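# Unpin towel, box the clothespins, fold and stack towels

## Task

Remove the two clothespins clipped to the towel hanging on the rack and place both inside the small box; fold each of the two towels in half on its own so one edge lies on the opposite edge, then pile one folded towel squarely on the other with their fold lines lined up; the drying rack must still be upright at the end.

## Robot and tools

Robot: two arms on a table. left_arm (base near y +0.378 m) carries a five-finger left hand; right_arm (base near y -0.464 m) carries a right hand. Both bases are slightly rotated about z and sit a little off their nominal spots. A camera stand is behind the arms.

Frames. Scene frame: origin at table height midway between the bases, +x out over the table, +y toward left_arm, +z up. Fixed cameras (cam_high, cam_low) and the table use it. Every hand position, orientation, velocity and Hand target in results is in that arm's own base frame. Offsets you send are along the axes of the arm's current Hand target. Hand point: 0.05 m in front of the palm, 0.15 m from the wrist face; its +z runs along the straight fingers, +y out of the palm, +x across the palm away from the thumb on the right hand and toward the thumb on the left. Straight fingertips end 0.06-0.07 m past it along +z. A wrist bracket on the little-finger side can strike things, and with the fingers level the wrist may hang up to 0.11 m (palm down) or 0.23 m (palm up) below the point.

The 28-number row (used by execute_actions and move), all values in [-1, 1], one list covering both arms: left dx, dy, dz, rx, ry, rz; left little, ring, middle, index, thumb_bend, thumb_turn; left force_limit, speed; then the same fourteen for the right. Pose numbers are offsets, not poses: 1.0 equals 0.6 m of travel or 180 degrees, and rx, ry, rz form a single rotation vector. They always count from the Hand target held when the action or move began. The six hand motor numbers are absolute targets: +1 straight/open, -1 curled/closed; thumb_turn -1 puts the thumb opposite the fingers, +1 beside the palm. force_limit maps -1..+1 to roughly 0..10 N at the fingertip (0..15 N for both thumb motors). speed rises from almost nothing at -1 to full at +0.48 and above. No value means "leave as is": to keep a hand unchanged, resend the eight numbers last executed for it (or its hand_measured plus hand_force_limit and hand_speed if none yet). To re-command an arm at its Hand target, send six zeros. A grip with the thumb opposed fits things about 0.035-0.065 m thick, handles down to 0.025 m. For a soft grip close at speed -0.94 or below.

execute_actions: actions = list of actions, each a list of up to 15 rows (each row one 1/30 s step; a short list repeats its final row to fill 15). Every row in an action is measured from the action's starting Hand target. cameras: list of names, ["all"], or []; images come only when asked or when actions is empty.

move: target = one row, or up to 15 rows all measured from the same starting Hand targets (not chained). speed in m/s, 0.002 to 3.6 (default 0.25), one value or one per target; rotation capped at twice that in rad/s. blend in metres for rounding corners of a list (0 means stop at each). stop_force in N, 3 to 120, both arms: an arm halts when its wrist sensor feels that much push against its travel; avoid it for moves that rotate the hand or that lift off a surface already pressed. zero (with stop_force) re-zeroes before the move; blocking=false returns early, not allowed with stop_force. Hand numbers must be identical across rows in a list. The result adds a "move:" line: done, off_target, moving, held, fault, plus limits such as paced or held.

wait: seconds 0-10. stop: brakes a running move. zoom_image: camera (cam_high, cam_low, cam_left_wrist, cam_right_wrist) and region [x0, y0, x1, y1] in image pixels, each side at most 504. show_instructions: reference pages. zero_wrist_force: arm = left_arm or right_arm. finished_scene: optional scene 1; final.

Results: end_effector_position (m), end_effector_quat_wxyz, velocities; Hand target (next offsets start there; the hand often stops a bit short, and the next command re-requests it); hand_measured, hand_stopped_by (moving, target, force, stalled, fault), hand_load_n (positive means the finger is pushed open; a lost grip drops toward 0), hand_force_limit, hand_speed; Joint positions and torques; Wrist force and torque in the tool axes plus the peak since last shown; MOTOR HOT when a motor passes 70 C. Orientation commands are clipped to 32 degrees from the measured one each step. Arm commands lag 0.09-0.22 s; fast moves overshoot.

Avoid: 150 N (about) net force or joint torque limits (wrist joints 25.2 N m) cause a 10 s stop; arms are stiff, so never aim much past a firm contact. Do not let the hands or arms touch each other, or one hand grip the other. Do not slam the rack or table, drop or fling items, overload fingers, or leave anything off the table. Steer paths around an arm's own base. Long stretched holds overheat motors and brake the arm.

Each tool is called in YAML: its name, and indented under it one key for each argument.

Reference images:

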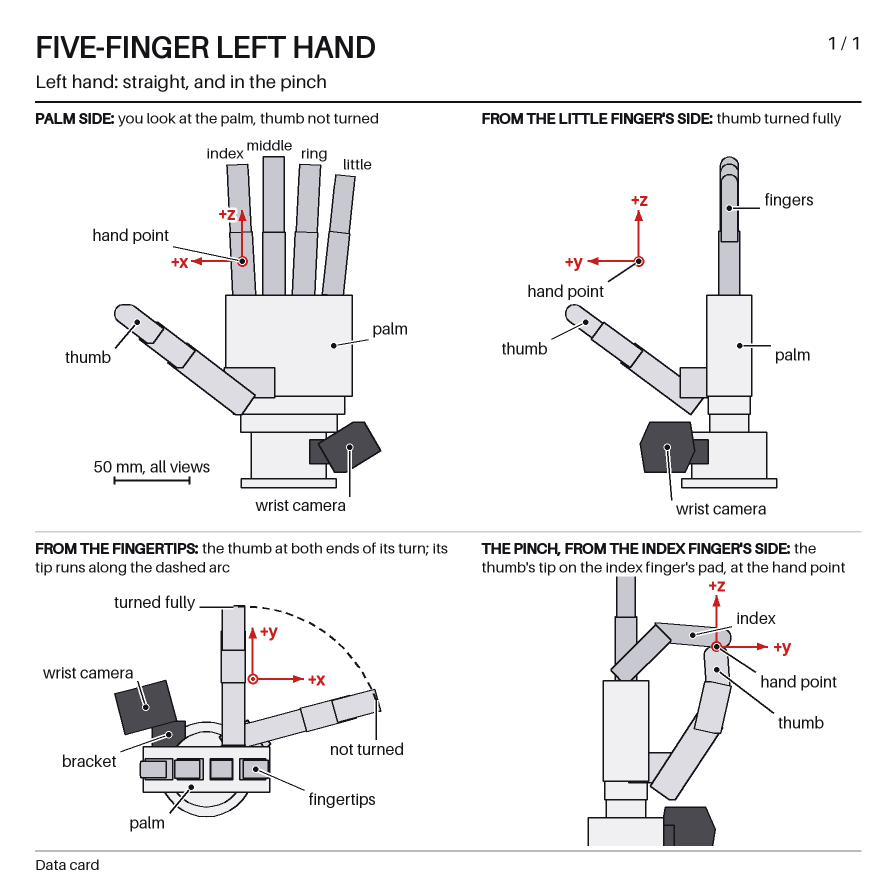

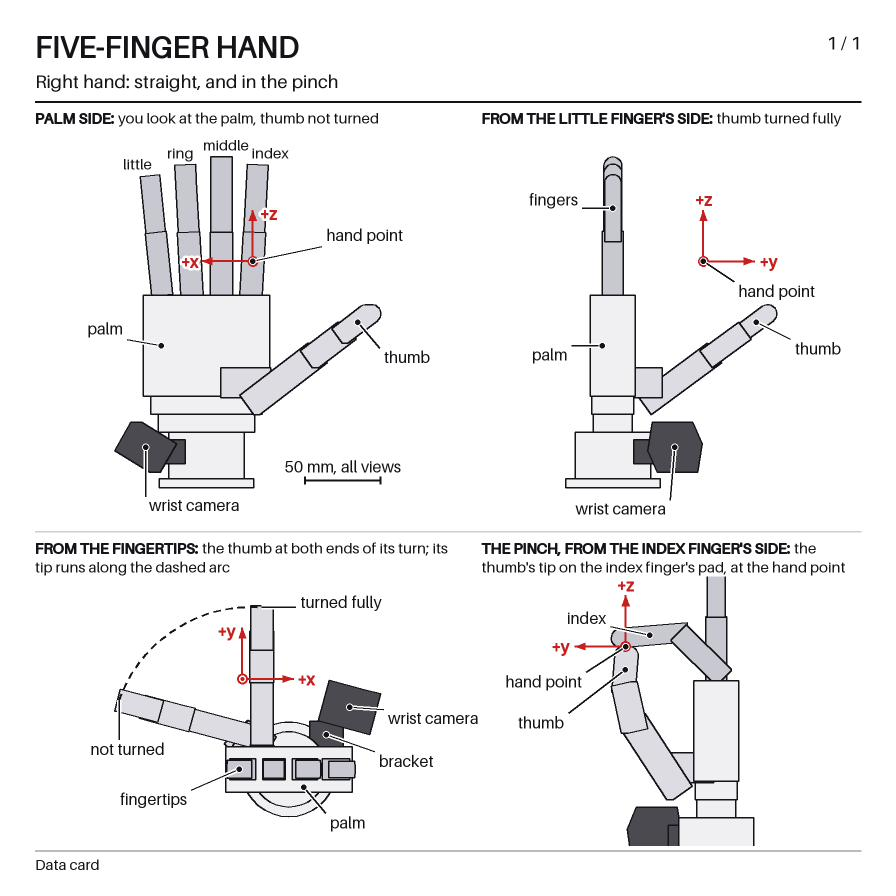

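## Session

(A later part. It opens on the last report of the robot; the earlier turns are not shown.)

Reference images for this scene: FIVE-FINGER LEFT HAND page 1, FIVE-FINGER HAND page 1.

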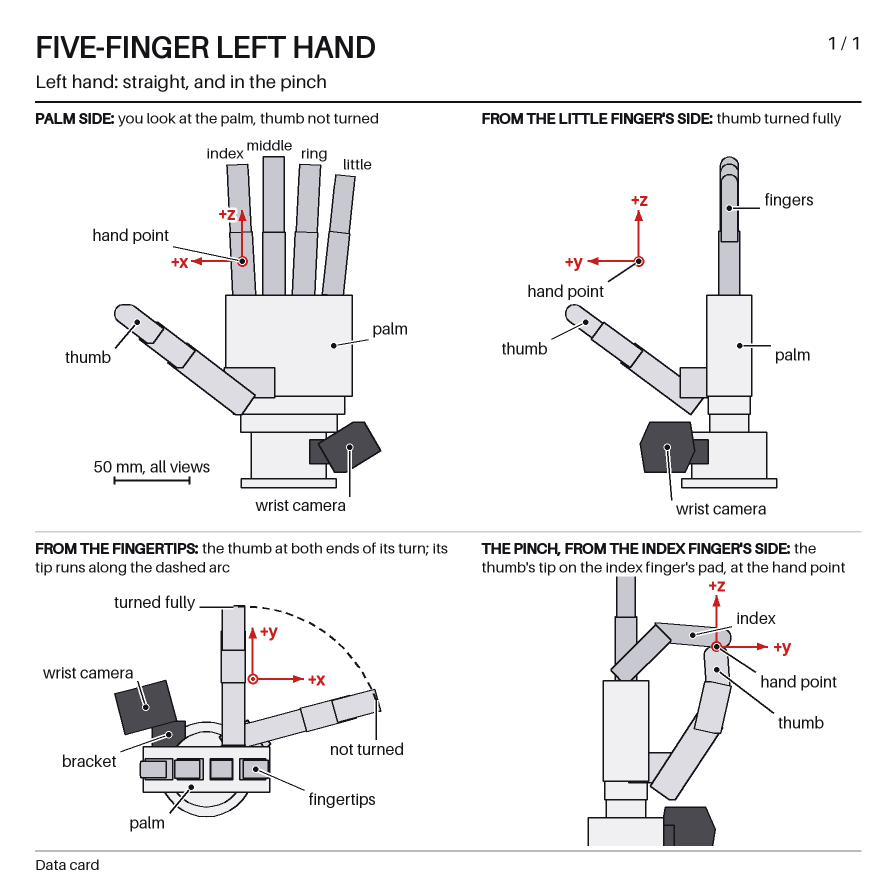

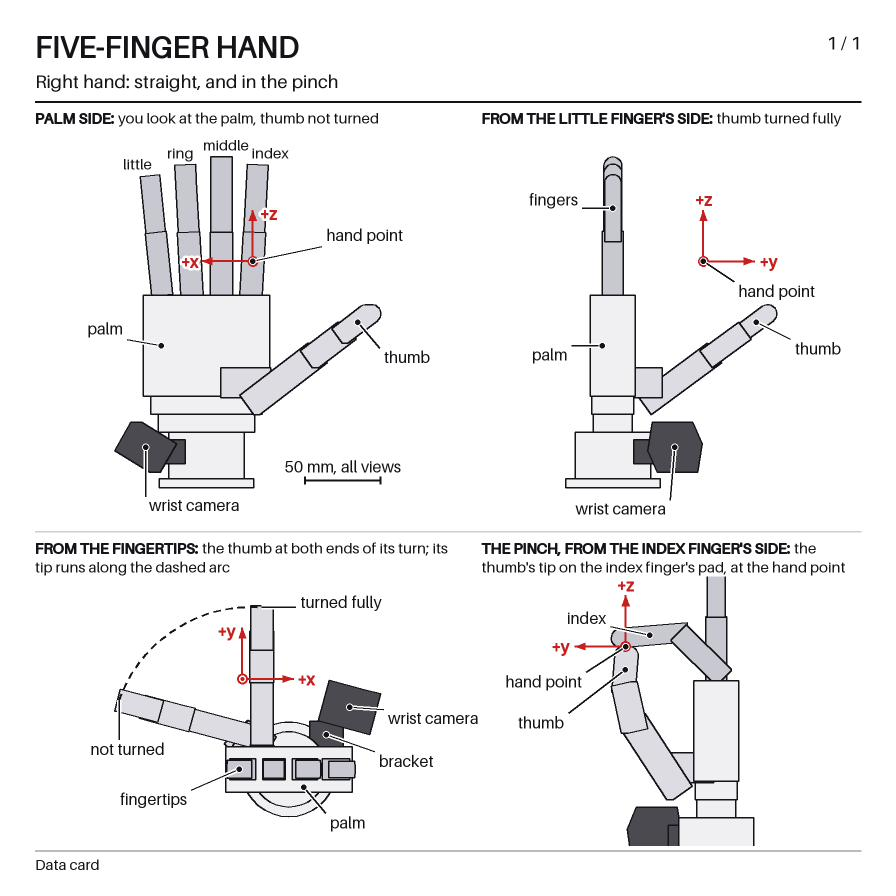

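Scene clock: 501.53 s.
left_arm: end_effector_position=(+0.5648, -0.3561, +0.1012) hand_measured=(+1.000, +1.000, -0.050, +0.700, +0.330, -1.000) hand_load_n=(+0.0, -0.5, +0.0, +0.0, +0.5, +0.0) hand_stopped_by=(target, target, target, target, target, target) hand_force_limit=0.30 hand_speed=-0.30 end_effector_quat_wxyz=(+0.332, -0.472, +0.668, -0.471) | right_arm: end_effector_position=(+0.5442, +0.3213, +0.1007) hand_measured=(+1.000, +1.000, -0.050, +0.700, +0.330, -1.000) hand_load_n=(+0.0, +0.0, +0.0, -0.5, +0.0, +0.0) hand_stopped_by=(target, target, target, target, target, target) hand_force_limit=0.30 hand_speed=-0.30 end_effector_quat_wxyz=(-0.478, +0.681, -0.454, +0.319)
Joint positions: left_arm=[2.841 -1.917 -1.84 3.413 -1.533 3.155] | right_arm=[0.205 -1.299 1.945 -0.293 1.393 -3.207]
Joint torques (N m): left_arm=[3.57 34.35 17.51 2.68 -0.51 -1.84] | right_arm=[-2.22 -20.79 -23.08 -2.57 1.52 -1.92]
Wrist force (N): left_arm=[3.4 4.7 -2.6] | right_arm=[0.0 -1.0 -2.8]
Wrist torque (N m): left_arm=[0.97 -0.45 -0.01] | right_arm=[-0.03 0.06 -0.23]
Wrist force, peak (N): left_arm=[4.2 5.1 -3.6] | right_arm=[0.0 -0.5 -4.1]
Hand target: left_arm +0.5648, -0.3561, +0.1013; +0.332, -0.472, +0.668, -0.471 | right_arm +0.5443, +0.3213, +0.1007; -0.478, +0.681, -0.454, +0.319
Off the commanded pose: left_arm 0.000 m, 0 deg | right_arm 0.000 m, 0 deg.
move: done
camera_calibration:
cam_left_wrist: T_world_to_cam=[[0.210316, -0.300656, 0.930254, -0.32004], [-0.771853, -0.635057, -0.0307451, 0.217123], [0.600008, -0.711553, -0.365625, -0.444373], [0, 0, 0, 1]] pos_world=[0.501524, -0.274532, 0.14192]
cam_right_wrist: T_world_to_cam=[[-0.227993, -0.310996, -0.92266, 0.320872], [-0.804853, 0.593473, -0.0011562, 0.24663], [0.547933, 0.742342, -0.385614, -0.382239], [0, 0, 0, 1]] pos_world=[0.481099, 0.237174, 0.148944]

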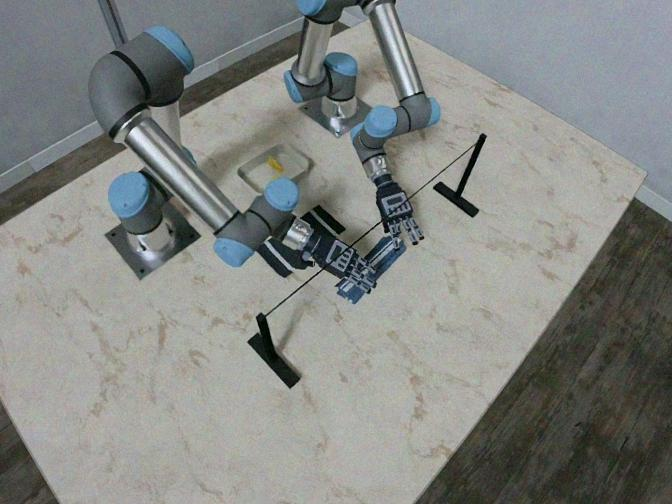

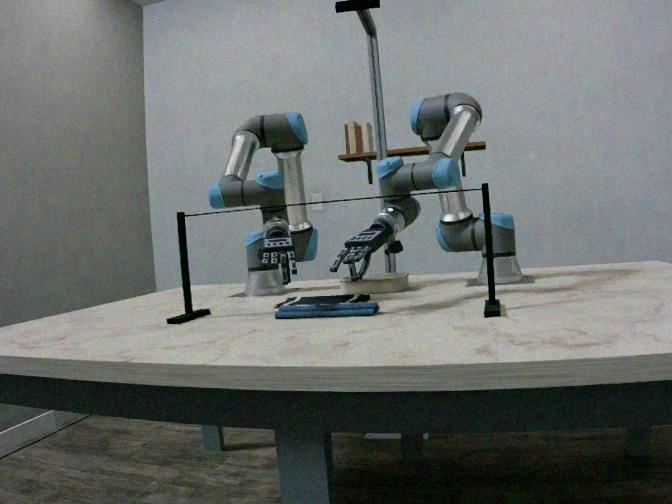

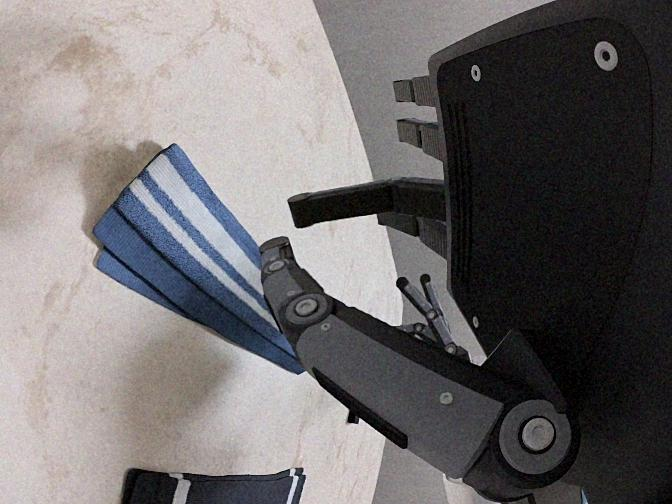

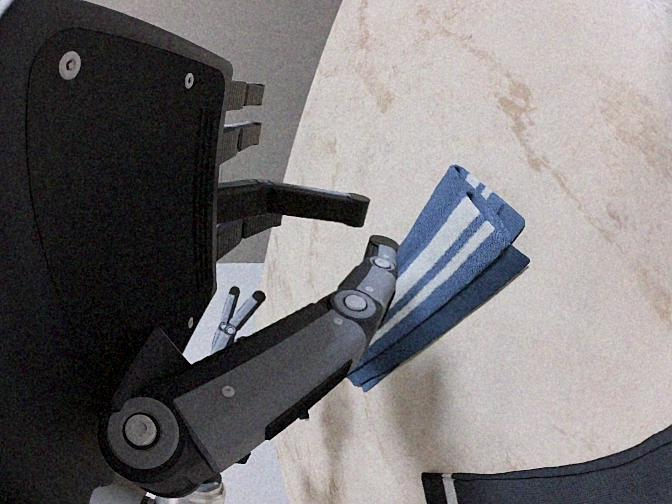

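move:
  target: [-0.0101,0.0687,0.0369,0,0,0,1,1,-0.1,0.7,0.4,-1,0.3,-0.3, -0.0023,0.0656,0.0425,0,0,0,1,1,-0.1,0.7,0.4,-1,0.3,-0.3]
  speed: 0.08
  cameras: ["cam_right_wrist","cam_left_wrist"]

Scene clock: 504.03 s.
left_arm: end_effector_position=(+0.5733, -0.3527, +0.0548) hand_measured=(+1.000, +1.000, -0.100, +0.700, +0.400, -1.000) hand_load_n=(+0.0, -0.5, +0.0, +0.0, +0.0, +0.0) hand_stopped_by=(target, target, target, target, target, target) hand_force_limit=0.30 hand_speed=-0.30 end_effector_quat_wxyz=(+0.332, -0.472, +0.668, -0.471) | right_arm: end_effector_position=(+0.5535, +0.3266, +0.0549) hand_measured=(+1.000, +1.000, -0.100, +0.700, +0.400, -1.000) hand_load_n=(+0.0, +0.0, +0.0, +0.0, +0.0, +0.0) hand_stopped_by=(target, target, target, target, target, target) hand_force_limit=0.30 hand_speed=-0.30 end_effector_quat_wxyz=(-0.478, +0.681, -0.454, +0.319)
Joint positions: left_arm=[2.854 -1.998 -1.867 3.521 -1.52 3.159] | right_arm=[0.213 -1.203 1.958 -0.403 1.401 -3.204]
Joint torques (N m): left_arm=[-6.58 46.05 27.92 -0.7 -1.71 0.47] | right_arm=[3.07 -40.77 -22.61 1.02 -0.1 1.34]
Wrist force (N): left_arm=[3.3 4.6 -2.5] | right_arm=[0.0 -1.1 -2.6]
Wrist torque (N m): left_arm=[0.93 -0.39 -0.07] | right_arm=[-0.07 0.07 -0.27]
Wrist force, peak (N): left_arm=[3.3 5.6 -2.2] | right_arm=[0.3 -1.6 -2.9]
Hand target: left_arm +0.5734, -0.3527, +0.0550; +0.332, -0.472, +0.668, -0.471 | right_arm +0.5536, +0.3266, +0.0550; -0.478, +0.681, -0.454, +0.319
Off the commanded pose: left_arm 0.000 m, 0 deg | right_arm 0.000 m, 0 deg.
move: done
camera_calibration:
cam_left_wrist: T_world_to_cam=[[0.21044, -0.300691, 0.930215, -0.27771], [-0.771886, -0.635022, -0.0306484, 0.224433], [0.599923, -0.71157, -0.365734, -0.463969], [0, 0, 0, 1]] pos_world=[0.510023, -0.271131, 0.0955199]
cam_right_wrist: T_world_to_cam=[[-0.228165, -0.310981, -0.922622, 0.282552], [-0.804742, 0.593624, -0.00107513, 0.250818], [0.548025, 0.742228, -0.385704, -0.4089], [0, 0, 0, 1]] pos_world=[0.490399, 0.242474, 0.103244]
Images, in order (width x height): cam_left_wrist 672x504, cam_right_wrist 672x504.

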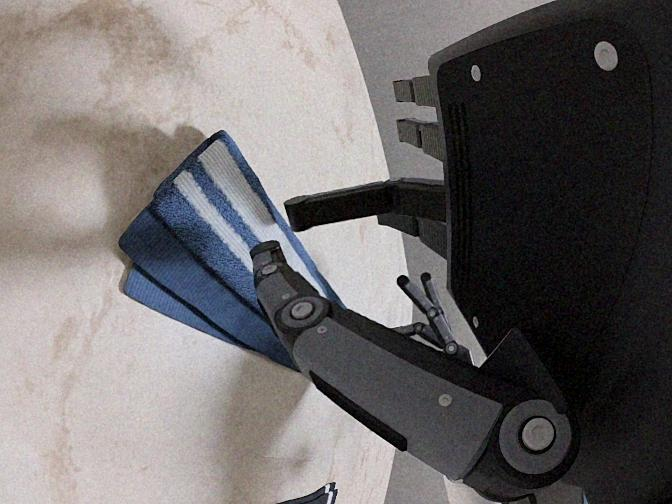

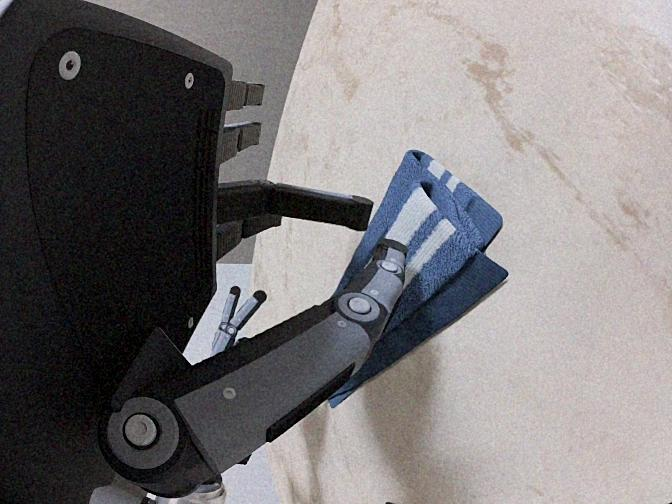

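zoom_image:
  camera: "cam_right_wrist"
  region: [340, 140, 520, 340]

zoom_image:
  camera: "cam_left_wrist"
  region: [110, 120, 340, 380]

Scaled by 2.520 from the camera's 672x504 image, which has a finer 960x720 frame.

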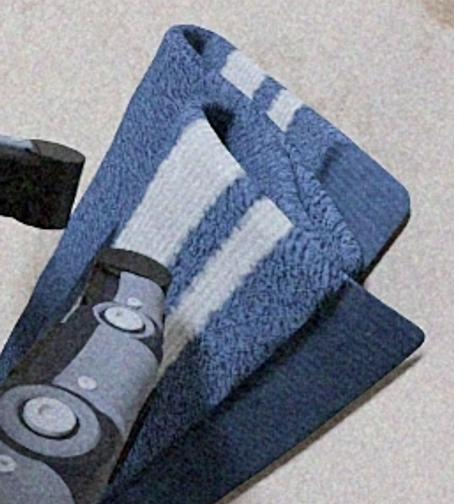

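Scaled by 1.938 from the camera's 672x504 image, which has a finer 960x720 frame.

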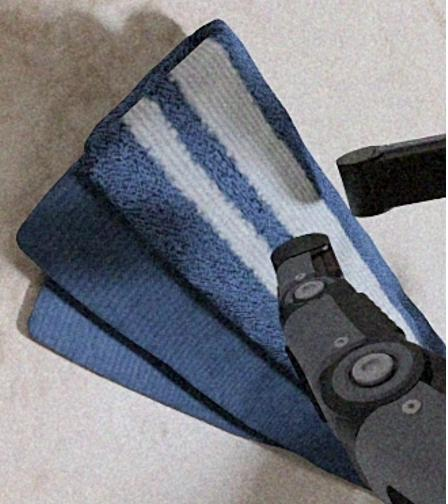

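move:
  target: [0,0.0078,0.0028,0,0,0,1,1,-0.1,0.7,0.5,-1,0.3,-0.3, -0.0025,0.0099,-0.0030,0,0,0,1,1,-0.1,0.7,0.5,-1,0.3,-0.3]
  speed: 0.05

move:
  target: [0,0.0392,0.0143,0,0,0,1,1,-0.1,0.7,0.5,-1,0.3,-0.3, 0,0.0392,0.0143,0,0,0,1,1,-0.1,0.7,0.5,-1,0.3,-0.3]
  speed: 0.01
  stop_force: 6
  cameras: ["cam_right_wrist","cam_left_wrist"]

Scene clock: 506.33 s.
left_arm: end_effector_position=(+0.5734, -0.3527, +0.0500) hand_measured=(+1.000, +1.000, -0.100, +0.700, +0.500, -1.000) hand_load_n=(+0.0, +0.0, +0.0, +0.0, +0.0, +0.0) hand_stopped_by=(target, target, target, target, target, target) hand_force_limit=0.30 hand_speed=-0.30 end_effector_quat_wxyz=(+0.332, -0.472, +0.668, -0.471) | right_arm: end_effector_position=(+0.5495, +0.3265, +0.0499) hand_measured=(+1.000, +1.000, -0.100, +0.700, +0.500, -1.000) hand_load_n=(+0.0, +0.0, +0.0, +0.0, +0.0, +0.0) hand_stopped_by=(target, target, target, target, target, target) hand_force_limit=0.30 hand_speed=-0.30 end_effector_quat_wxyz=(-0.478, +0.681, -0.454, +0.319)
Joint positions: left_arm=[2.854 -2.006 -1.871 3.534 -1.52 3.159] | right_arm=[0.215 -1.2 1.972 -0.42 1.403 -3.204]
Joint torques (N m): left_arm=[-7.89 33.36 11.67 0.26 -1.83 -1.3] | right_arm=[10.34 -23.32 -19.32 -0.01 1.19 1.71]
Wrist force (N): left_arm=[3.5 4.7 -2.5] | right_arm=[0.0 -0.8 -2.7]
Wrist torque (N m): left_arm=[0.94 -0.43 -0.06] | right_arm=[-0.01 0.08 -0.27]
Wrist force, peak (N): left_arm=[3.5 4.9 -2.7] | right_arm=[0.2 -0.9 -3.1]
Hand target: left_arm +0.5734, -0.3527, +0.0500; +0.332, -0.472, +0.668, -0.471 | right_arm +0.5496, +0.3265, +0.0500; -0.478, +0.681, -0.454, +0.319
Off the commanded pose: left_arm 0.000 m, 0 deg | right_arm 0.000 m, 0 deg.
move: done

Scene clock: 509.17 s.
left_arm: end_effector_position=(+0.5736, -0.3528, +0.0330) hand_measured=(+1.000, +1.000, -0.100, +0.700, +0.500, -1.000) hand_load_n=(-0.5, +0.0, +0.0, +0.0, -3.0, -0.5) hand_stopped_by=(target, target, target, target, target, target) hand_force_limit=0.30 hand_speed=-0.30 end_effector_quat_wxyz=(+0.332, -0.472, +0.668, -0.471) | right_arm: end_effector_position=(+0.5497, +0.3266, +0.0344) hand_measured=(+1.000, +1.000, -0.100, +0.700, +0.498, -1.000) hand_load_n=(+0.0, +0.0, +0.0, +0.0, -3.0, -0.5) hand_stopped_by=(target, target, target, target, target, target) hand_force_limit=0.30 hand_speed=-0.30 end_effector_quat_wxyz=(-0.478, +0.681, -0.454, +0.319)
Joint positions: left_arm=[2.854 -2.035 -1.883 3.575 -1.52 3.159] | right_arm=[0.215 -1.172 1.984 -0.46 1.403 -3.204]
Joint torques (N m): left_arm=[-6.61 41.75 24.57 -1.02 -1.54 -1.31] | right_arm=[0.66 -37.43 -19.94 1.78 -0.54 0.03]
Wrist force (N): left_arm=[4.1 -1.4 -5.1] | right_arm=[-0.5 -6.6 -5.4]
Wrist torque (N m): left_arm=[0.67 -0.54 0.09] | right_arm=[-0.18 0.15 -0.36]
Wrist force, peak (N): left_arm=[3.8 -3.0 -5.6] | right_arm=[-0.5 -7.9 -5.9]
Hand target: left_arm +0.5736, -0.3528, +0.0330; +0.332, -0.472, +0.668, -0.471 (not the last commanded pose) | right_arm +0.5497, +0.3266, +0.0344; -0.478, +0.681, -0.454, +0.319 (not the last commanded pose)
Off the commanded pose: left_arm 0.008 m, 0 deg | right_arm 0.009 m, 0 deg.
move: contact (left_arm, right_arm)
camera_calibration:
cam_left_wrist: T_world_to_cam=[[0.210119, -0.30057, 0.930327, -0.257223], [-0.771823, -0.635088, -0.0308635, 0.22382], [0.600116, -0.711563, -0.365431, -0.472289], [0, 0, 0, 1]] pos_world=[0.510225, -0.271232, 0.07362]
cam_right_wrist: T_world_to_cam=[[-0.227902, -0.310942, -0.9227, 0.262548], [-0.804742, 0.593623, -0.00127897, 0.247754], [0.548134, 0.742244, -0.385516, -0.414836], [0, 0, 0, 1]] pos_world=[0.486599, 0.242474, 0.0826437]
Images, in order (width x height): cam_left_wrist 672x504, cam_right_wrist 672x504.

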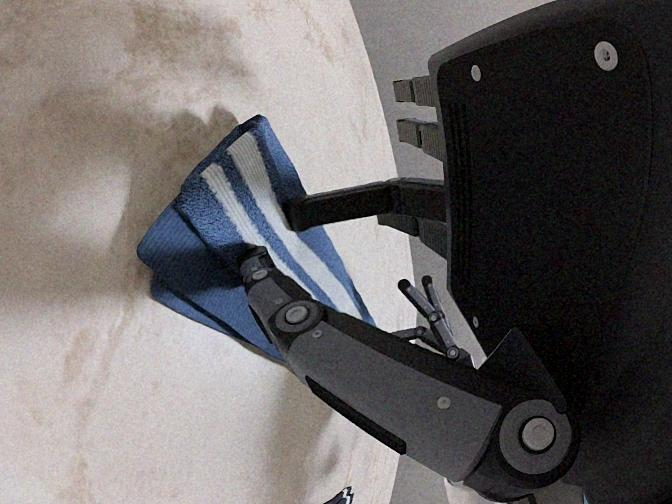

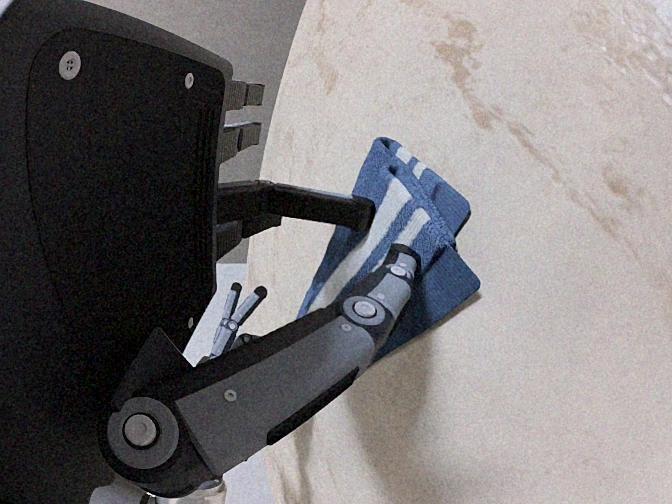

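move:
  target: [0,0,0,0,0,0,1,1,-0.25,0.7,0.5,-1,0.35,-0.75, 0,0,0,0,0,0,1,1,-0.25,0.7,0.5,-1,0.35,-0.75]
  speed: 0.01
  cameras: ["cam_right_wrist","cam_left_wrist"]

Scene clock: 509.77 s.
left_arm: end_effector_position=(+0.5736, -0.3528, +0.0330) hand_measured=(+1.000, +1.000, -0.250, +0.700, +0.500, -1.000) hand_load_n=(+0.0, +0.0, +0.5, +0.0, -2.0, +0.0) hand_stopped_by=(target, target, target, target, target, target) hand_force_limit=0.35 hand_speed=-0.75 end_effector_quat_wxyz=(+0.332, -0.472, +0.668, -0.471) | right_arm: end_effector_position=(+0.5497, +0.3266, +0.0344) hand_measured=(+1.000, +1.000, -0.250, +0.700, +0.498, -1.000) hand_load_n=(+0.0, +0.0, +0.0, +0.0, -3.0, -0.5) hand_stopped_by=(target, target, target, target, target, target) hand_force_limit=0.35 hand_speed=-0.75 end_effector_quat_wxyz=(-0.478, +0.681, -0.454, +0.319)
Joint positions: left_arm=[2.854 -2.035 -1.883 3.575 -1.52 3.159] | right_arm=[0.215 -1.172 1.984 -0.46 1.403 -3.204]
Joint torques (N m): left_arm=[-4.98 42.85 24.92 -0.77 -1.65 -1.44] | right_arm=[0.62 -37.47 -19.26 1.69 -0.56 0.06]
Wrist force (N): left_arm=[3.9 1.4 -4.4] | right_arm=[-0.3 -6.2 -5.4]
Wrist torque (N m): left_arm=[0.75 -0.49 0.01] | right_arm=[-0.17 0.09 -0.34]
Wrist force, peak (N): left_arm=[3.9 -1.5 -5.1] | right_arm=[0.1 -7.0 -5.5]
Hand target: left_arm +0.5736, -0.3528, +0.0330; +0.332, -0.472, +0.668, -0.471 | right_arm +0.5497, +0.3266, +0.0344; -0.478, +0.681, -0.454, +0.319
Off the commanded pose: left_arm 0.000 m, 0 deg | right_arm 0.000 m, 0 deg.
move: done
camera_calibration:
cam_left_wrist: T_world_to_cam=[[0.210119, -0.30057, 0.930327, -0.257244], [-0.771823, -0.635088, -0.0308635, 0.223897], [0.600116, -0.711563, -0.365431, -0.472349], [0, 0, 0, 1]] pos_world=[0.510325, -0.271232, 0.07362]
cam_right_wrist: T_world_to_cam=[[-0.227902, -0.310942, -0.9227, 0.262548], [-0.804742, 0.593623, -0.00127897, 0.247754], [0.548134, 0.742244, -0.385516, -0.414836], [0, 0, 0, 1]] pos_world=[0.486599, 0.242474, 0.0826437]
Images, in order (width x height): cam_left_wrist 672x504, cam_right_wrist 672x504.

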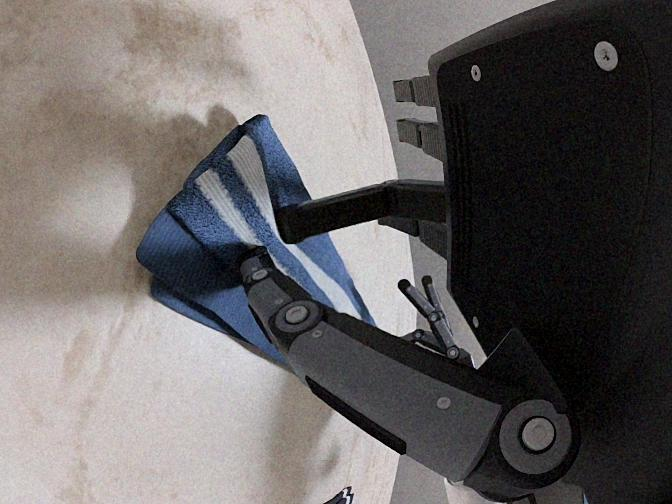

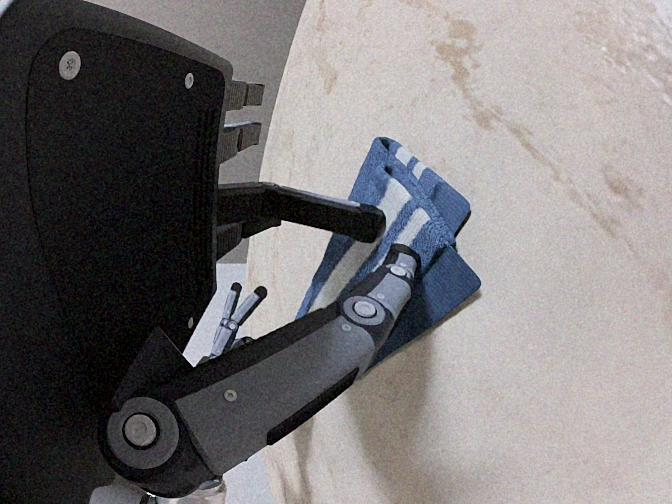

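move:
  target:
    - [0,-0.0188,-0.0068,0,0,0,1,1,-0.25,0.7,0.5,-1,0.35,-0.75, 0,-0.0188,-0.0068,0,0,0,1,1,-0.25,0.7,0.5,-1,0.35,-0.75]
    - [0,-0.0188,-0.0068,0,0,0,1,1,-0.05,0.7,0.4,-1,0.3,-0.3, 0,-0.0188,-0.0068,0,0,0,1,1,-0.05,0.7,0.4,-1,0.3,-0.3]
  speed: 0.04
  cameras: ["cam_right_wrist","cam_left_wrist"]

move:
  target: [0,0.0360,0.0131,0,0,0,1,1,-0.05,0.7,0.4,-1,0.3,-0.3, 0,0.0360,0.0131,0,0,0,1,1,-0.05,0.7,0.4,-1,0.3,-0.3]
  speed: 0.01
  stop_force: 7
  cameras: ["cam_right_wrist","cam_left_wrist"]

Scene clock: 511.23 s.
left_arm: end_effector_position=(+0.5735, -0.3528, +0.0450) hand_measured=(+1.000, +1.000, -0.050, +0.700, +0.400, -1.000) hand_load_n=(+0.0, +0.0, +0.0, +0.0, +0.0, +0.0) hand_stopped_by=(target, target, target, target, target, target) hand_force_limit=0.30 hand_speed=-0.30 end_effector_quat_wxyz=(+0.332, -0.472, +0.668, -0.471) | right_arm: end_effector_position=(+0.5497, +0.3266, +0.0464) hand_measured=(+1.000, +1.000, -0.050, +0.700, +0.400, -1.000) hand_load_n=(+0.0, +0.0, +0.0, +0.0, +0.0, +0.0) hand_stopped_by=(target, target, target, target, target, target) hand_force_limit=0.30 hand_speed=-0.30 end_effector_quat_wxyz=(-0.478, +0.681, -0.454, +0.319)
Joint positions: left_arm=[2.854 -2.015 -1.874 3.546 -1.52 3.159] | right_arm=[0.215 -1.194 1.975 -0.429 1.403 -3.204]
Joint torques (N m): left_arm=[1.44 21.45 7.45 2.49 -0.37 -1.07] | right_arm=[7.12 -21.45 -6.11 -2.66 0.91 0.99]
Wrist force (N): left_arm=[3.5 4.7 -2.7] | right_arm=[0.0 -0.8 -2.8]
Wrist torque (N m): left_arm=[0.95 -0.43 -0.06] | right_arm=[0.00 0.07 -0.26]
Wrist force, peak (N): left_arm=[3.5 4.9 -2.6] | right_arm=[-0.3 -6.7 -5.7]
Hand target: left_arm +0.5735, -0.3528, +0.0450; +0.332, -0.472, +0.668, -0.471 | right_arm +0.5496, +0.3266, +0.0464; -0.478, +0.681, -0.454, +0.319
Off the commanded pose: left_arm 0.000 m, 0 deg | right_arm 0.000 m, 0 deg.
move: done
camera_calibration:
cam_left_wrist: T_world_to_cam=[[0.210045, -0.300482, 0.930372, -0.268329], [-0.77186, -0.635044, -0.0308417, 0.224218], [0.600095, -0.711638, -0.365318, -0.467924], [0, 0, 0, 1]] pos_world=[0.510225, -0.271232, 0.0856201]
cam_right_wrist: T_world_to_cam=[[-0.227902, -0.310942, -0.9227, 0.27362], [-0.804742, 0.593623, -0.00127897, 0.24777], [0.548134, 0.742244, -0.385516, -0.41021], [0, 0, 0, 1]] pos_world=[0.486599, 0.242474, 0.0946437]
Images, in order (width x height): cam_left_wrist 672x504, cam_right_wrist 672x504.

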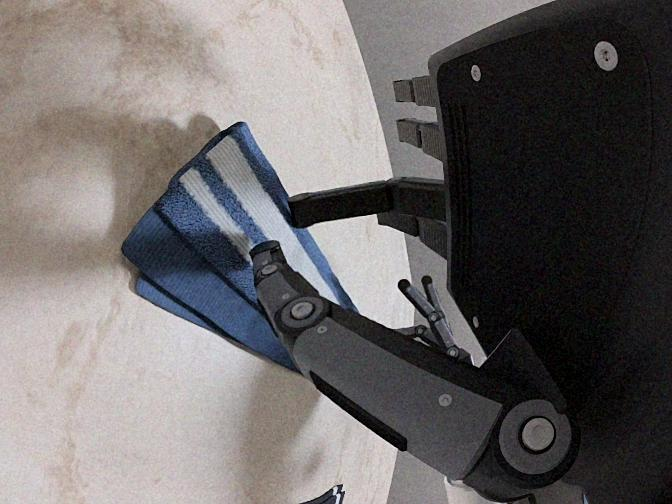

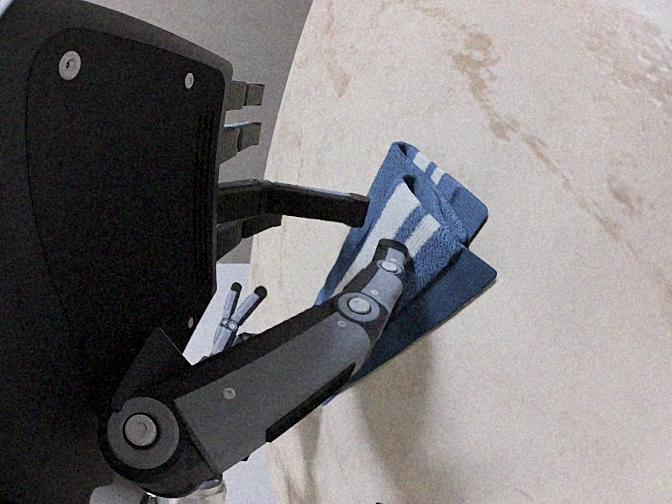

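Scene clock: 513.73 s.
left_arm: end_effector_position=(+0.5736, -0.3528, +0.0324) hand_measured=(+1.000, +1.000, -0.050, +0.700, +0.400, -1.000) hand_load_n=(+0.0, +0.0, +1.0, +0.0, -2.0, +0.0) hand_stopped_by=(target, target, target, target, target, target) hand_force_limit=0.30 hand_speed=-0.30 end_effector_quat_wxyz=(+0.332, -0.472, +0.668, -0.471) | right_arm: end_effector_position=(+0.5497, +0.3266, +0.0321) hand_measured=(+1.000, +1.000, -0.050, +0.700, +0.398, -1.000) hand_load_n=(+0.0, +0.0, +0.5, +0.0, -3.5, -1.0) hand_stopped_by=(target, target, target, target, target, target) hand_force_limit=0.30 hand_speed=-0.30 end_effector_quat_wxyz=(-0.478, +0.681, -0.454, +0.319)
Joint positions: left_arm=[2.854 -2.036 -1.883 3.576 -1.52 3.159] | right_arm=[0.215 -1.167 1.985 -0.466 1.403 -3.204]
Joint torques (N m): left_arm=[3.82 43.14 24.03 -1.3 0.26 -0.67] | right_arm=[11.78 -36.66 -19.1 2.08 1.11 1.46]
Wrist force (N): left_arm=[3.9 -2.8 -4.1] | right_arm=[0.4 -7.6 -5.7]
Wrist torque (N m): left_arm=[0.71 -0.50 0.11] | right_arm=[-0.14 0.07 -0.34]
Wrist force, peak (N): left_arm=[4.0 -3.5 -4.3] | right_arm=[0.1 -8.8 -6.1]
Hand target: left_arm +0.5736, -0.3528, +0.0324; +0.332, -0.472, +0.668, -0.471 (not the last commanded pose) | right_arm +0.5497, +0.3266, +0.0321; -0.478, +0.681, -0.454, +0.319 (not the last commanded pose)
Off the commanded pose: left_arm 0.010 m, 0 deg | right_arm 0.009 m, 0 deg.
move: contact (left_arm, right_arm)
camera_calibration:
cam_left_wrist: T_world_to_cam=[[0.210045, -0.300482, 0.930372, -0.256628], [-0.77186, -0.635044, -0.0308417, 0.223907], [0.600095, -0.711638, -0.365318, -0.472587], [0, 0, 0, 1]] pos_world=[0.510325, -0.271232, 0.0730201]
cam_right_wrist: T_world_to_cam=[[-0.227777, -0.31093, -0.922735, 0.260387], [-0.804764, 0.593594, -0.00136481, 0.247856], [0.548154, 0.742273, -0.385433, -0.415801], [0, 0, 0, 1]] pos_world=[0.486699, 0.242474, 0.0803435]
Images, in order (width x height): cam_left_wrist 672x504, cam_right_wrist 672x504.

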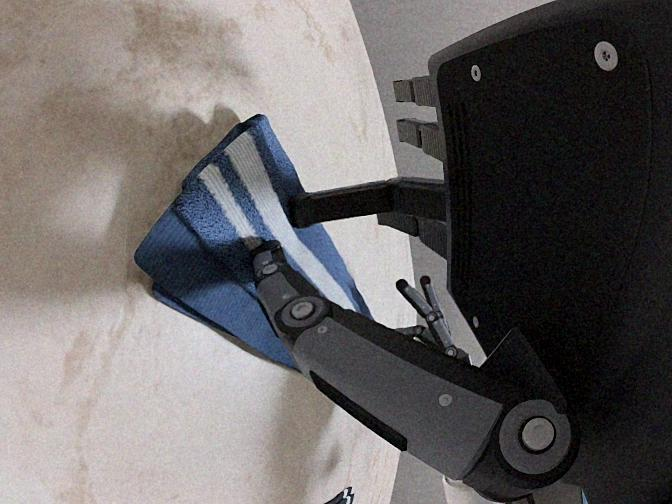

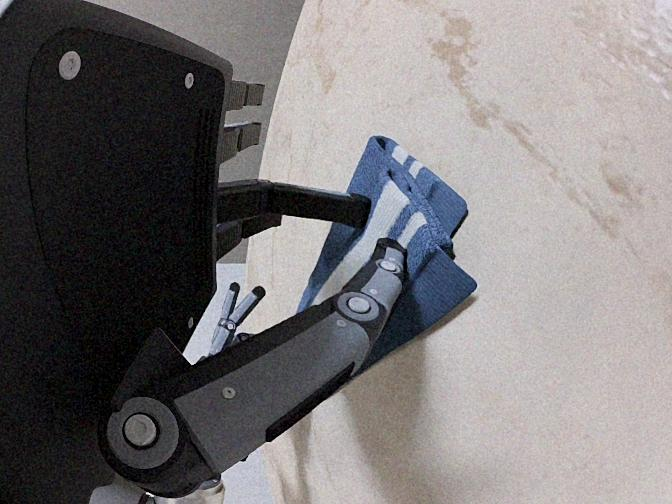

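Now close the middles.

move:
  target: [0,0,0,0,0,0,1,1,-0.2,0.7,0.4,-1,0.35,-0.75, 0,0,0,0,0,0,1,1,-0.2,0.7,0.4,-1,0.35,-0.75]
  speed: 0.01
  cameras: ["cam_right_wrist","cam_left_wrist"]

Scene clock: 514.30 s.
left_arm: end_effector_position=(+0.5736, -0.3528, +0.0324) hand_measured=(+1.000, +1.000, -0.200, +0.700, +0.400, -1.000) hand_load_n=(+0.0, +0.0, +2.0, +0.0, -1.5, +0.0) hand_stopped_by=(target, target, target, target, target, target) hand_force_limit=0.35 hand_speed=-0.75 end_effector_quat_wxyz=(+0.332, -0.472, +0.668, -0.471) | right_arm: end_effector_position=(+0.5497, +0.3266, +0.0321) hand_measured=(+1.000, +1.000, -0.200, +0.700, +0.398, -1.000) hand_load_n=(+0.0, -0.5, +3.0, +0.0, -3.0, -0.5) hand_stopped_by=(target, target, target, target, target, target) hand_force_limit=0.35 hand_speed=-0.75 end_effector_quat_wxyz=(-0.478, +0.681, -0.454, +0.319)
Joint positions: left_arm=[2.854 -2.036 -1.883 3.576 -1.52 3.159] | right_arm=[0.215 -1.167 1.985 -0.466 1.403 -3.204]
Joint torques (N m): left_arm=[2.73 42.32 23.31 -1.2 0.24 -0.5] | right_arm=[11.22 -35.98 -17.99 2.02 1.18 1.49]
Wrist force (N): left_arm=[4.7 -0.1 -2.9] | right_arm=[0.1 -8.7 -5.3]
Wrist torque (N m): left_arm=[0.76 -0.48 0.04] | right_arm=[-0.11 0.05 -0.35]
Wrist force, peak (N): left_arm=[4.9 -1.1 -4.0] | right_arm=[-0.2 -9.1 -5.3]
Hand target: left_arm +0.5736, -0.3528, +0.0324; +0.332, -0.472, +0.668, -0.471 | right_arm +0.5497, +0.3266, +0.0321; -0.478, +0.681, -0.454, +0.319
Off the commanded pose: left_arm 0.000 m, 0 deg | right_arm 0.000 m, 0 deg.
move: done
camera_calibration:
cam_left_wrist: T_world_to_cam=[[0.210045, -0.300482, 0.930372, -0.256628], [-0.77186, -0.635044, -0.0308417, 0.223907], [0.600095, -0.711638, -0.365318, -0.472587], [0, 0, 0, 1]] pos_world=[0.510325, -0.271232, 0.0730201]
cam_right_wrist: T_world_to_cam=[[-0.227777, -0.31093, -0.922735, 0.260387], [-0.804764, 0.593594, -0.00136481, 0.247856], [0.548154, 0.742273, -0.385433, -0.415801], [0, 0, 0, 1]] pos_world=[0.486699, 0.242474, 0.0803435]
Images, in order (width x height): cam_left_wrist 672x504, cam_right_wrist 672x504.

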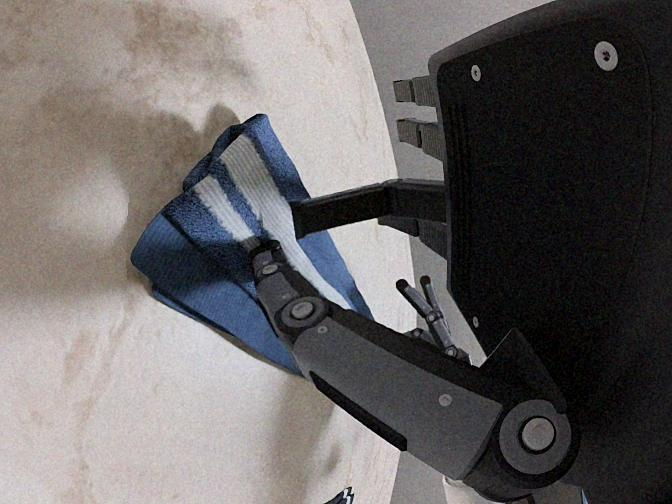

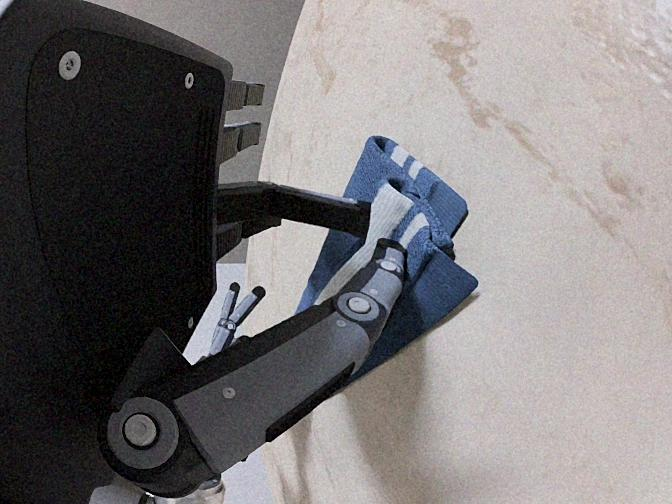

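move:
  target: [0,-0.0016,-0.0006,0,0,0,1,1,-0.45,0.7,0.4,-1,0.6,-0.75, 0,-0.0016,-0.0006,0,0,0,1,1,-0.45,0.7,0.4,-1,0.6,-0.75]
  speed: 0.01
  cameras: ["cam_right_wrist","cam_left_wrist"]

Scene clock: 515.10 s.
left_arm: end_effector_position=(+0.5736, -0.3528, +0.0334) hand_measured=(+1.000, +1.000, -0.288, +0.700, +0.400, -1.000) hand_load_n=(+0.0, +0.0, +8.0, +0.0, +5.0, +0.5) hand_stopped_by=(target, target, force, target, target, target) hand_force_limit=0.60 hand_speed=-0.75 end_effector_quat_wxyz=(+0.332, -0.472, +0.668, -0.471) | right_arm: end_effector_position=(+0.5497, +0.3266, +0.0331) hand_measured=(+1.000, +1.000, -0.310, +0.700, +0.400, -1.000) hand_load_n=(+0.0, +0.0, +10.0, +0.0, +1.5, +1.0) hand_stopped_by=(target, target, force, target, target, target) hand_force_limit=0.60 hand_speed=-0.75 end_effector_quat_wxyz=(-0.478, +0.681, -0.454, +0.319)
Joint positions: left_arm=[2.854 -2.034 -1.882 3.574 -1.52 3.159] | right_arm=[0.215 -1.169 1.985 -0.464 1.403 -3.204]
Joint torques (N m): left_arm=[3.21 42.51 25.74 -0.82 0.21 -0.52] | right_arm=[10.34 -35.03 -18.95 1.68 1.06 1.43]
Wrist force (N): left_arm=[4.7 1.8 -2.3] | right_arm=[-0.2 -6.5 -4.1]
Wrist torque (N m): left_arm=[0.83 -0.46 0.00] | right_arm=[-0.12 0.07 -0.34]
Wrist force, peak (N): left_arm=[4.8 1.2 -2.7] | right_arm=[-0.4 -9.4 -5.2]
Hand target: left_arm +0.5736, -0.3528, +0.0334; +0.332, -0.472, +0.668, -0.471 | right_arm +0.5497, +0.3266, +0.0331; -0.478, +0.681, -0.454, +0.319
Off the commanded pose: left_arm 0.000 m, 0 deg | right_arm 0.000 m, 0 deg.
move: done
camera_calibration:
cam_left_wrist: T_world_to_cam=[[0.210045, -0.300482, 0.930372, -0.257651], [-0.77186, -0.635044, -0.0308417, 0.223941], [0.600095, -0.711638, -0.365318, -0.472185], [0, 0, 0, 1]] pos_world=[0.510325, -0.271232, 0.0741201]
cam_right_wrist: T_world_to_cam=[[-0.22785, -0.310875, -0.922736, 0.26131], [-0.804742, 0.593623, -0.00128084, 0.247753], [0.548155, 0.742272, -0.385431, -0.415361], [0, 0, 0, 1]] pos_world=[0.486599, 0.242474, 0.0813438]
Images, in order (width x height): cam_left_wrist 672x504, cam_right_wrist 672x504.

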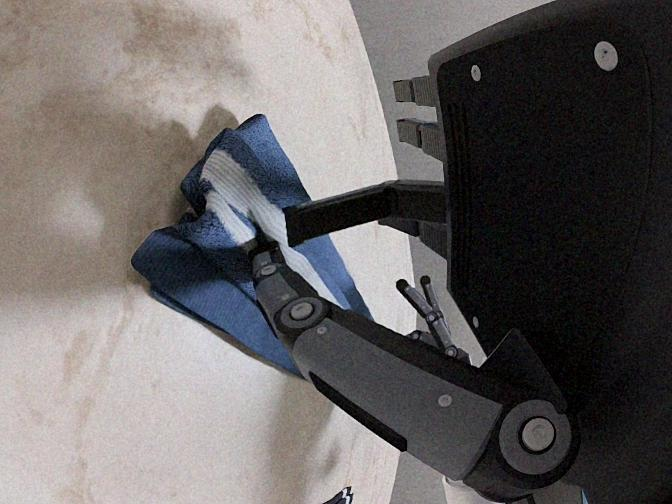

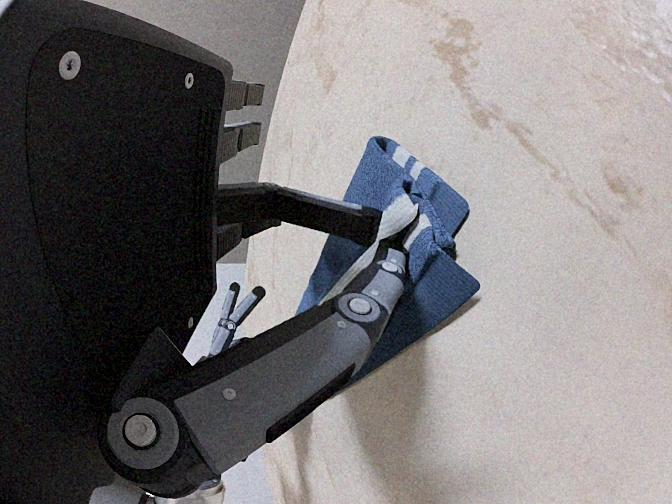

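move:
  target:
    - [0.0187,-0.0624,-0.0721,0,0,0,1,1,-0.45,0.7,0.4,-1,0.6,-0.75, -0.0187,-0.0624,-0.0721,0,0,0,1,1,-0.45,0.7,0.4,-1,0.6,-0.75]
    - [0.0437,-0.1197,-0.1587,0,0,0,1,1,-0.45,0.7,0.4,-1,0.6,-0.75, -0.0437,-0.1197,-0.1587,0,0,0,1,1,-0.45,0.7,0.4,-1,0.6,-0.75]
  speed: 0.08
  blend: 0.01
  cameras: ["all"]

Scene clock: 517.17 s.
left_arm: end_effector_position=(+0.5030, -0.3556, +0.1330) hand_measured=(+1.000, +1.000, -0.288, +0.700, +0.400, -1.000) hand_load_n=(+0.0, +0.0, +5.5, +0.0, +4.5, +0.5) hand_stopped_by=(target, target, force, target, target, target) hand_force_limit=0.60 hand_speed=-0.75 end_effector_quat_wxyz=(+0.332, -0.472, +0.668, -0.471) | right_arm: end_effector_position=(+0.4793, +0.3259, +0.1328) hand_measured=(+1.000, +1.000, -0.310, +0.700, +0.402, -1.000) hand_load_n=(+0.0, +0.0, +7.5, +0.0, +4.0, +1.0) hand_stopped_by=(target, target, force, target, target, target) hand_force_limit=0.60 hand_speed=-0.75 end_effector_quat_wxyz=(-0.478, +0.681, -0.454, +0.319)
Joint positions: left_arm=[2.794 -1.765 -1.947 3.369 -1.577 3.139] | right_arm=[0.258 -1.464 2.05 -0.237 1.443 -3.189]
Joint torques (N m): left_arm=[7.08 14.04 27.27 2.82 1.6 1.03] | right_arm=[-12.44 -12.65 -24.39 -3.17 -1.36 -0.17]
Wrist force (N): left_arm=[3.9 4.8 -1.9] | right_arm=[-0.4 -0.5 -2.5]
Wrist torque (N m): left_arm=[0.98 -0.41 0.09] | right_arm=[0.02 0.06 -0.25]
Wrist force, peak (N): left_arm=[4.2 4.8 -2.1] | right_arm=[-0.2 -7.3 -4.4]
Hand target: left_arm +0.5031, -0.3556, +0.1331; +0.332, -0.472, +0.668, -0.471 | right_arm +0.4794, +0.3259, +0.1329; -0.478, +0.681, -0.454, +0.319
Off the commanded pose: left_arm 0.000 m, 0 deg | right_arm 0.000 m, 0 deg.
move: done
camera_calibration:
cam_left_wrist: T_world_to_cam=[[0.21014, -0.300403, 0.930376, -0.336256], [-0.771833, -0.635082, -0.0307273, 0.170696], [0.600095, -0.711638, -0.365317, -0.395463], [0, 0, 0, 1]] pos_world=[0.439725, -0.274033, 0.17362]
cam_right_wrist: T_world_to_cam=[[-0.22796, -0.310915, -0.922695, 0.337189], [-0.804848, 0.59348, -0.00113658, 0.191695], [0.547955, 0.74237, -0.385529, -0.337707], [0, 0, 0, 1]] pos_world=[0.416199, 0.241774, 0.181144]

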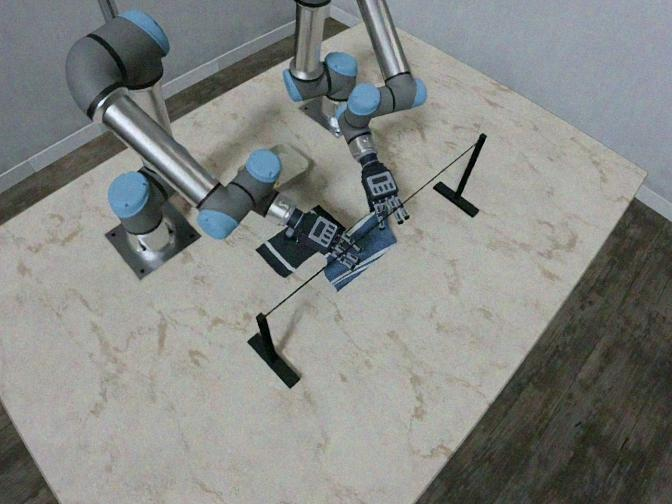

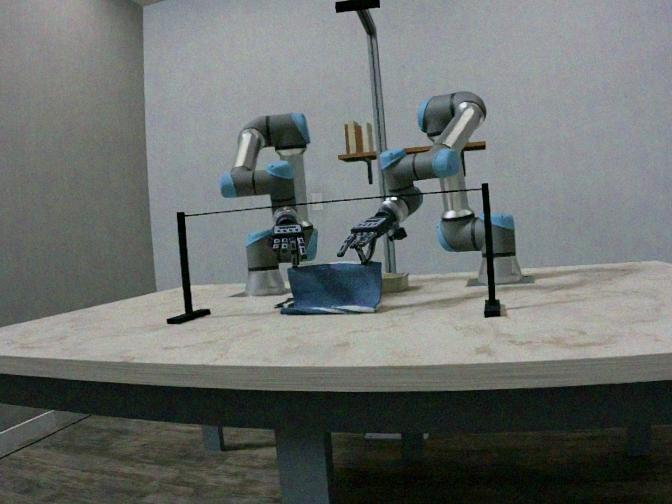

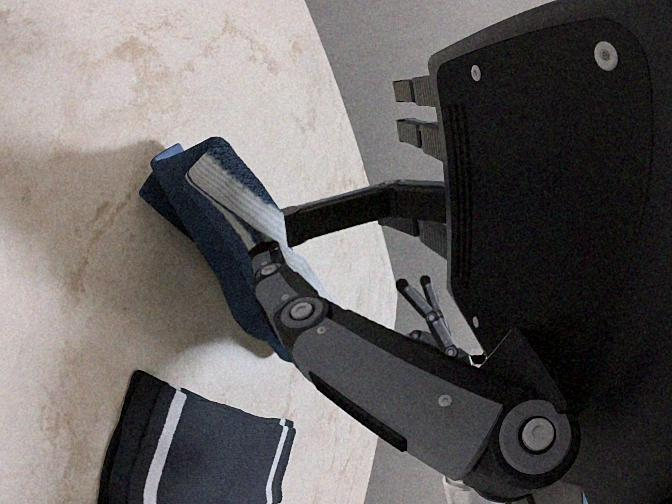

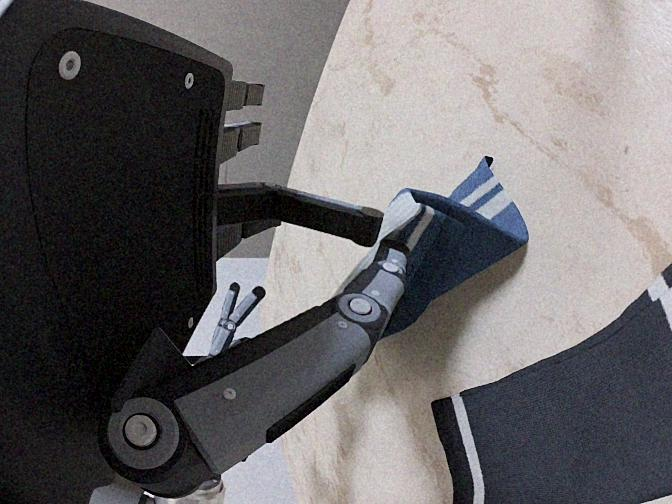

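zoom_image:
  camera: "cam_high"
  region: [300, 190, 420, 300]

zoom_image:
  camera: "cam_low"
  region: [250, 220, 410, 330]

Scaled by 4.200 from the camera's 672x504 image, which has a finer 960x720 frame.

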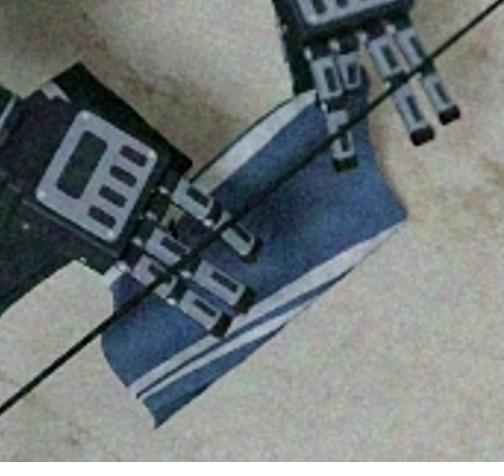

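Scaled by 3.150 from the camera's 672x504 image, which has a finer 960x720 frame.

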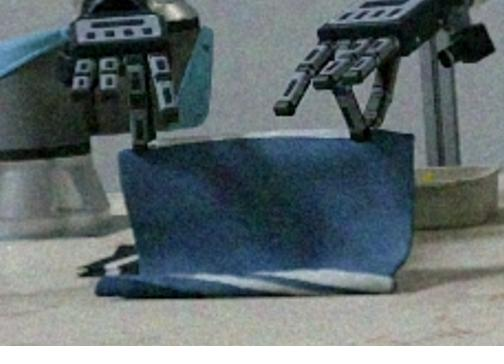

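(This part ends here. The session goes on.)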